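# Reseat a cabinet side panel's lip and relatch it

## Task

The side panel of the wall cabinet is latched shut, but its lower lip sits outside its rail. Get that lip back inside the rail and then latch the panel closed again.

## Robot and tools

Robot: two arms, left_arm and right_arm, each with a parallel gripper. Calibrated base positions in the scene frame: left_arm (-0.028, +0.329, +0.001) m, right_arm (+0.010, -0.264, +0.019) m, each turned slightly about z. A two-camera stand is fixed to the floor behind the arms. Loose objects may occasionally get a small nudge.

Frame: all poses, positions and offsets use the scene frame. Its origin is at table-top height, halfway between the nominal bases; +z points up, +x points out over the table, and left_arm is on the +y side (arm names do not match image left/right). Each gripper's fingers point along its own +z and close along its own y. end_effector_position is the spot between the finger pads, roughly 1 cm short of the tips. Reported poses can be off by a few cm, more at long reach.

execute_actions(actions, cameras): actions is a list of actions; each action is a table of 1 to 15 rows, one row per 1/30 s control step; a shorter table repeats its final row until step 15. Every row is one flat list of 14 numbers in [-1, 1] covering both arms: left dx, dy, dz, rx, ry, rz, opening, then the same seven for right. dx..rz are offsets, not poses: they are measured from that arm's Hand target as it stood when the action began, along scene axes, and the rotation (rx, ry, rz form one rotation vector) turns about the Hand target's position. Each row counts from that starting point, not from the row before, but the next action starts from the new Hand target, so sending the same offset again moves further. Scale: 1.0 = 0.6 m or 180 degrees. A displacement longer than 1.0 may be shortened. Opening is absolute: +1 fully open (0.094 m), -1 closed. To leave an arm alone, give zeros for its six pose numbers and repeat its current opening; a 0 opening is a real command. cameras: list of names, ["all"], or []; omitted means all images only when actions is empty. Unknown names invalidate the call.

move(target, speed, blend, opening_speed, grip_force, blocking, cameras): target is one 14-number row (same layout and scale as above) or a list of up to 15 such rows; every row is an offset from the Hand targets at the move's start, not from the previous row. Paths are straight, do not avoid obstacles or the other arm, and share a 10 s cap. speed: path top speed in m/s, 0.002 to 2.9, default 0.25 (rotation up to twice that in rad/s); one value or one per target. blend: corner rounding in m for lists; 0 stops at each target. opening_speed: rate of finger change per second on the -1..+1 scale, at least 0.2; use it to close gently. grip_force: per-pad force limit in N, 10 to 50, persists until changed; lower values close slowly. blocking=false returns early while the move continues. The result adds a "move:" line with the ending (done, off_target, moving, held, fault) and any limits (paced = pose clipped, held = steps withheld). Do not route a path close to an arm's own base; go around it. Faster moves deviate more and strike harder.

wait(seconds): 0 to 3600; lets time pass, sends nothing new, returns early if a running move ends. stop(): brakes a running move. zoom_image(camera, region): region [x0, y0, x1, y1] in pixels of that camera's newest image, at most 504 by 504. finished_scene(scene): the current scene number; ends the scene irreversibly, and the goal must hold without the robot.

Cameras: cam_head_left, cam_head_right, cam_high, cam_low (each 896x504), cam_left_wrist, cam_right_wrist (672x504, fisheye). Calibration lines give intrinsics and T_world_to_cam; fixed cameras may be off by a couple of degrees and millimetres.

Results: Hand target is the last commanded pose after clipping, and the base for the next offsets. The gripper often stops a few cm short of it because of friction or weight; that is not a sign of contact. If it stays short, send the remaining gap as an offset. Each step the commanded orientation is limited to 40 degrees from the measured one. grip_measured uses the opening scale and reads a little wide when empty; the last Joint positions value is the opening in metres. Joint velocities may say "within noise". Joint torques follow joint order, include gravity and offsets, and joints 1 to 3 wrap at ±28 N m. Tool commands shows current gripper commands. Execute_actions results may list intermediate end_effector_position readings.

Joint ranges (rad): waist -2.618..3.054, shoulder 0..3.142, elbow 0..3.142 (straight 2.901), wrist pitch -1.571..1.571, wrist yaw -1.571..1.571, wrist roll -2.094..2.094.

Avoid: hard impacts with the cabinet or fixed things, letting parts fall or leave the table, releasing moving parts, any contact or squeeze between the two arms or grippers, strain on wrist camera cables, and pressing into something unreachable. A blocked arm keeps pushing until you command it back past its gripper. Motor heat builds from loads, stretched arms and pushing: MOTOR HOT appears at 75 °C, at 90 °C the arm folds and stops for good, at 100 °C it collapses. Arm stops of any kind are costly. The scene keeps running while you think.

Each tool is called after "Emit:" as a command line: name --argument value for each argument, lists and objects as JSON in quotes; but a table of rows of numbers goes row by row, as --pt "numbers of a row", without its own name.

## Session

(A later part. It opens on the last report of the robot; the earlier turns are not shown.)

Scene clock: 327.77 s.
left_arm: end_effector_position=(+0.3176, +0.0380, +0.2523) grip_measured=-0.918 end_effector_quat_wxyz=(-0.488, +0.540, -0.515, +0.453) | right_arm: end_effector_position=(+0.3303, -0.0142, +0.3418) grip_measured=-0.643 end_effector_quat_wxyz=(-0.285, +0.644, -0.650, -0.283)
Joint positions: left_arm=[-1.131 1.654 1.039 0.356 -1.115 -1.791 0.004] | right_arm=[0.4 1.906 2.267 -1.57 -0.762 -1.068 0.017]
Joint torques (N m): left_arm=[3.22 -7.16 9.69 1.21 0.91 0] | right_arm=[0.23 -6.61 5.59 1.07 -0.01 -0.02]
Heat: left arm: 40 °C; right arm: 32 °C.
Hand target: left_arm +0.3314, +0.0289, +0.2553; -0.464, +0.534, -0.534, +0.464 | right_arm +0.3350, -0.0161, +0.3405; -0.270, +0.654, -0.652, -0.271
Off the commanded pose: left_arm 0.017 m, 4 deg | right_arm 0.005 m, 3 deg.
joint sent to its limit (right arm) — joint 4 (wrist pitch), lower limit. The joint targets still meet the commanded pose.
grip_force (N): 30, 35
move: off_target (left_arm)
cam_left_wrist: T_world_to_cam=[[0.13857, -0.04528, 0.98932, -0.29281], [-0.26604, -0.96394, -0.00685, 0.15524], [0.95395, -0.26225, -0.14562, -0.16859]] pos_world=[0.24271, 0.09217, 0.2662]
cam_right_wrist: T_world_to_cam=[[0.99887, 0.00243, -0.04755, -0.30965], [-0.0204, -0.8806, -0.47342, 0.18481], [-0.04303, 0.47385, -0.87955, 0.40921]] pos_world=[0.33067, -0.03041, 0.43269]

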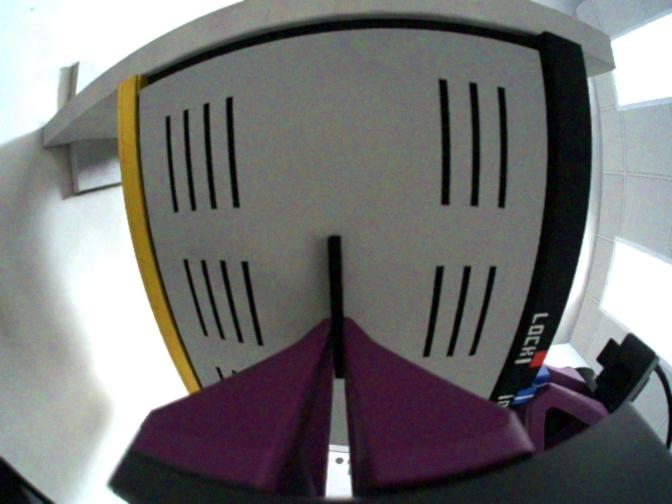

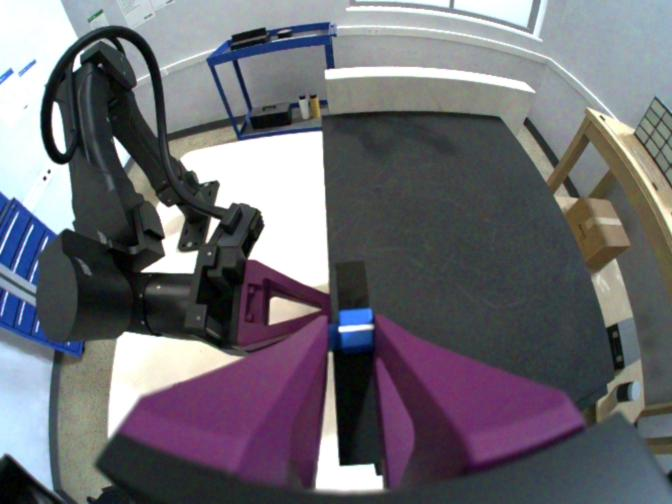

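Emit:
move --target '[0,0,0,0,0,0,-1,0,0.13,0.004,0,0,0,-1]' --speed 0.1 --cameras '["cam_left_wrist","cam_right_wrist"]'

Emit:
zoom_image --camera "cam_left_wrist" --region '[440, 200, 640, 400]'

Scene clock: 332.10 s.
left_arm: end_effector_position=(+0.3176, +0.0380, +0.2522) grip_measured=-0.918 end_effector_quat_wxyz=(-0.488, +0.540, -0.515, +0.453) | right_arm: end_effector_position=(+0.3295, +0.0159, +0.3422) grip_measured=-0.643 end_effector_quat_wxyz=(-0.256, +0.631, -0.696, -0.227)
Joint positions: left_arm=[-1.131 1.654 1.039 0.355 -1.115 -1.791 0.004] | right_arm=[0.541 1.99 2.464 -1.604 -0.561 -0.856 0.017]
Joint torques (N m): left_arm=[3.25 -7.21 9.84 1.17 0.9 -0.01] | right_arm=[3.95 -1.87 8.25 1.98 -1.2 0]
Heat: left arm: 40 °C; right arm: 32 °C.
Hand target: left_arm +0.3314, +0.0289, +0.2552; -0.464, +0.534, -0.534, +0.463 | right_arm +0.3350, +0.0618, +0.3429; +0.270, -0.654, +0.653, +0.271
Off the commanded pose: left_arm 0.017 m, 4 deg | right_arm 0.046 m, 8 deg.
joint read past its limit (right arm) — joint 4 (wrist pitch), lower limit.
grip_force (N): 30, 35
move: off_target (right_arm)
cam_left_wrist: T_world_to_cam=[[0.1389, -0.04558, 0.98926, -0.29275], [-0.26598, -0.96395, -0.00706, 0.15528], [0.95392, -0.26214, -0.14602, -0.16851]] pos_world=[0.24271, 0.09217, 0.2661]
cam_right_wrist: T_world_to_cam=[[0.99472, -0.09398, -0.04121, -0.30814], [-0.10251, -0.92885, -0.35599, 0.1992], [-0.00482, 0.35833, -0.93358, 0.40288]] pos_world=[0.32887, 0.0117, 0.43434]

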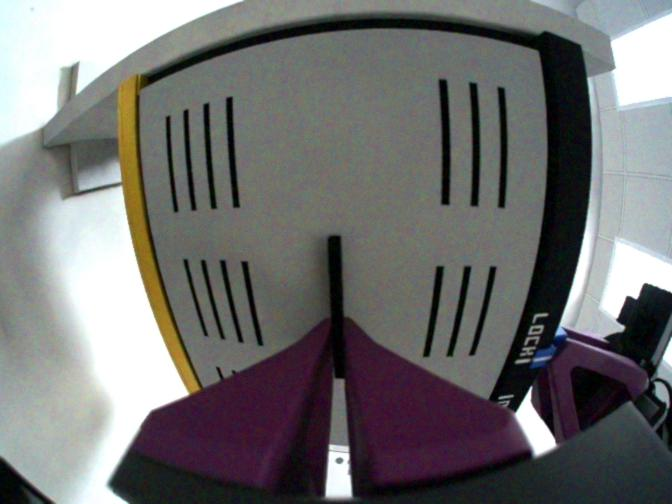

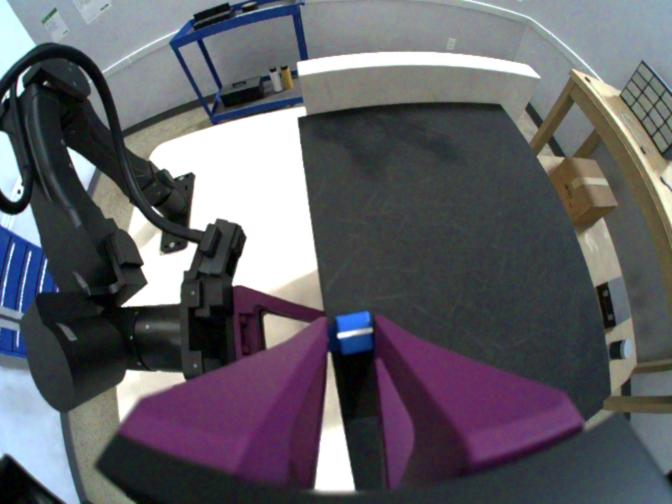

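Scaled by 2.520 from the camera's image (finer frame: 960x720).

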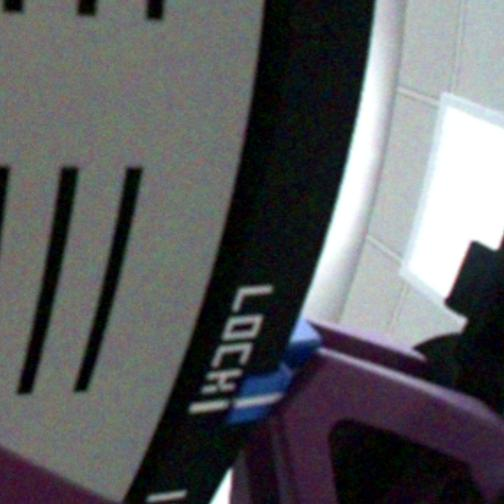

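Emit:
move --pt "-0.018 0.01 0.01 0 -0.02 0 -1 -0.004 -0.07 0 0 0 0 -1" --pt "-0.018 0.01 0.01 0 -0.02 0 -0.4 -0.004 -0.07 0 0 0 0 0" --pt "-0.15 0.01 0.01 0 -0.02 0 -0.4 -0.004 -0.07 0.12 0 0 0 0" --speed 0.12 --cameras '["cam_left_wrist","cam_right_wrist"]'

Scene clock: 338.13 s.
left_arm: end_effector_position=(+0.2458, +0.0256, +0.2565) grip_measured=-0.402 end_effector_quat_wxyz=(-0.474, +0.518, -0.522, +0.484) | right_arm: end_effector_position=(+0.3268, +0.0184, +0.4082) grip_measured=-0.002 end_effector_quat_wxyz=(-0.349, +0.618, -0.653, -0.263)
Joint positions: left_arm=[-1.332 1.545 0.92 0.367 -1.246 -1.821 0.028] | right_arm=[0.501 1.989 2.648 -1.596 -0.697 -0.83 0.047]
Joint torques (N m): left_arm=[-0.58 -8.98 5.55 1.24 -0.46 0.06] | right_arm=[-0.9 -6.49 4.63 1.72 -0.55 0.09]
Heat: left arm: 39 °C; right arm: 32 °C.
Hand target: left_arm +0.2415, +0.0350, +0.2612; -0.481, +0.519, -0.519, +0.480 | right_arm +0.3326, +0.0198, +0.4150; -0.270, +0.654, -0.653, -0.271
Off the commanded pose: left_arm 0.011 m, 1 deg | right_arm 0.009 m, 10 deg.
joint read past its limit (right arm) — joint 4 (wrist pitch), lower limit.
joint sent to its limit (right arm) — joint 4 (wrist pitch), lower limit. The joint targets are off in orientation, not in position.
grip_force (N): 30, 35
move: off_target (left_arm, right_arm); target 2's new opening was sent with left_arm's hand 0.009 m and 3 deg from that target
cam_left_wrist: T_world_to_cam=[[0.10404, -0.03623, 0.99391, -0.28053], [-0.33527, -0.94212, 0.00075, 0.1388], [0.93636, -0.33331, -0.11016, -0.10571]] pos_world=[0.1747, 0.08537, 0.26707]
cam_right_wrist: T_world_to_cam=[[0.9957, -0.08253, 0.04209, -0.33706], [-0.04716, -0.84261, -0.53646, 0.27874], [0.07974, 0.53216, -0.84288, 0.3958]] pos_world=[0.3172, -0.00358, 0.49733]

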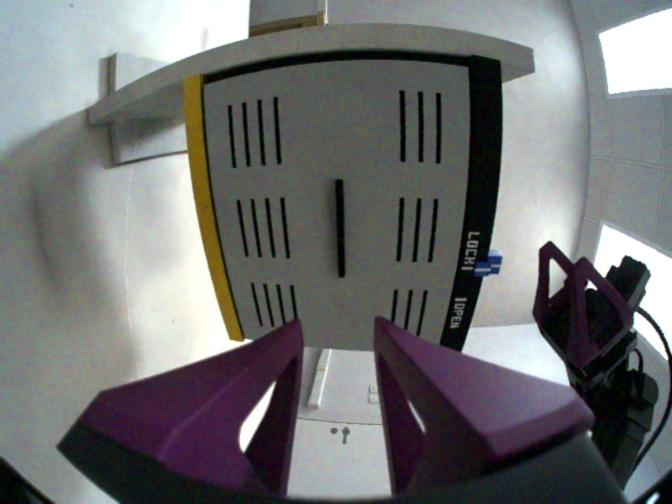

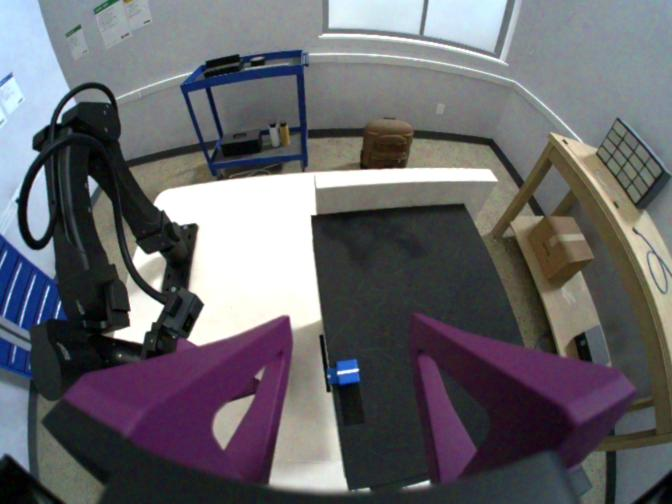

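Seated and locked.

Emit:
finished_scene --scene 1

The scene is finished: the task was done.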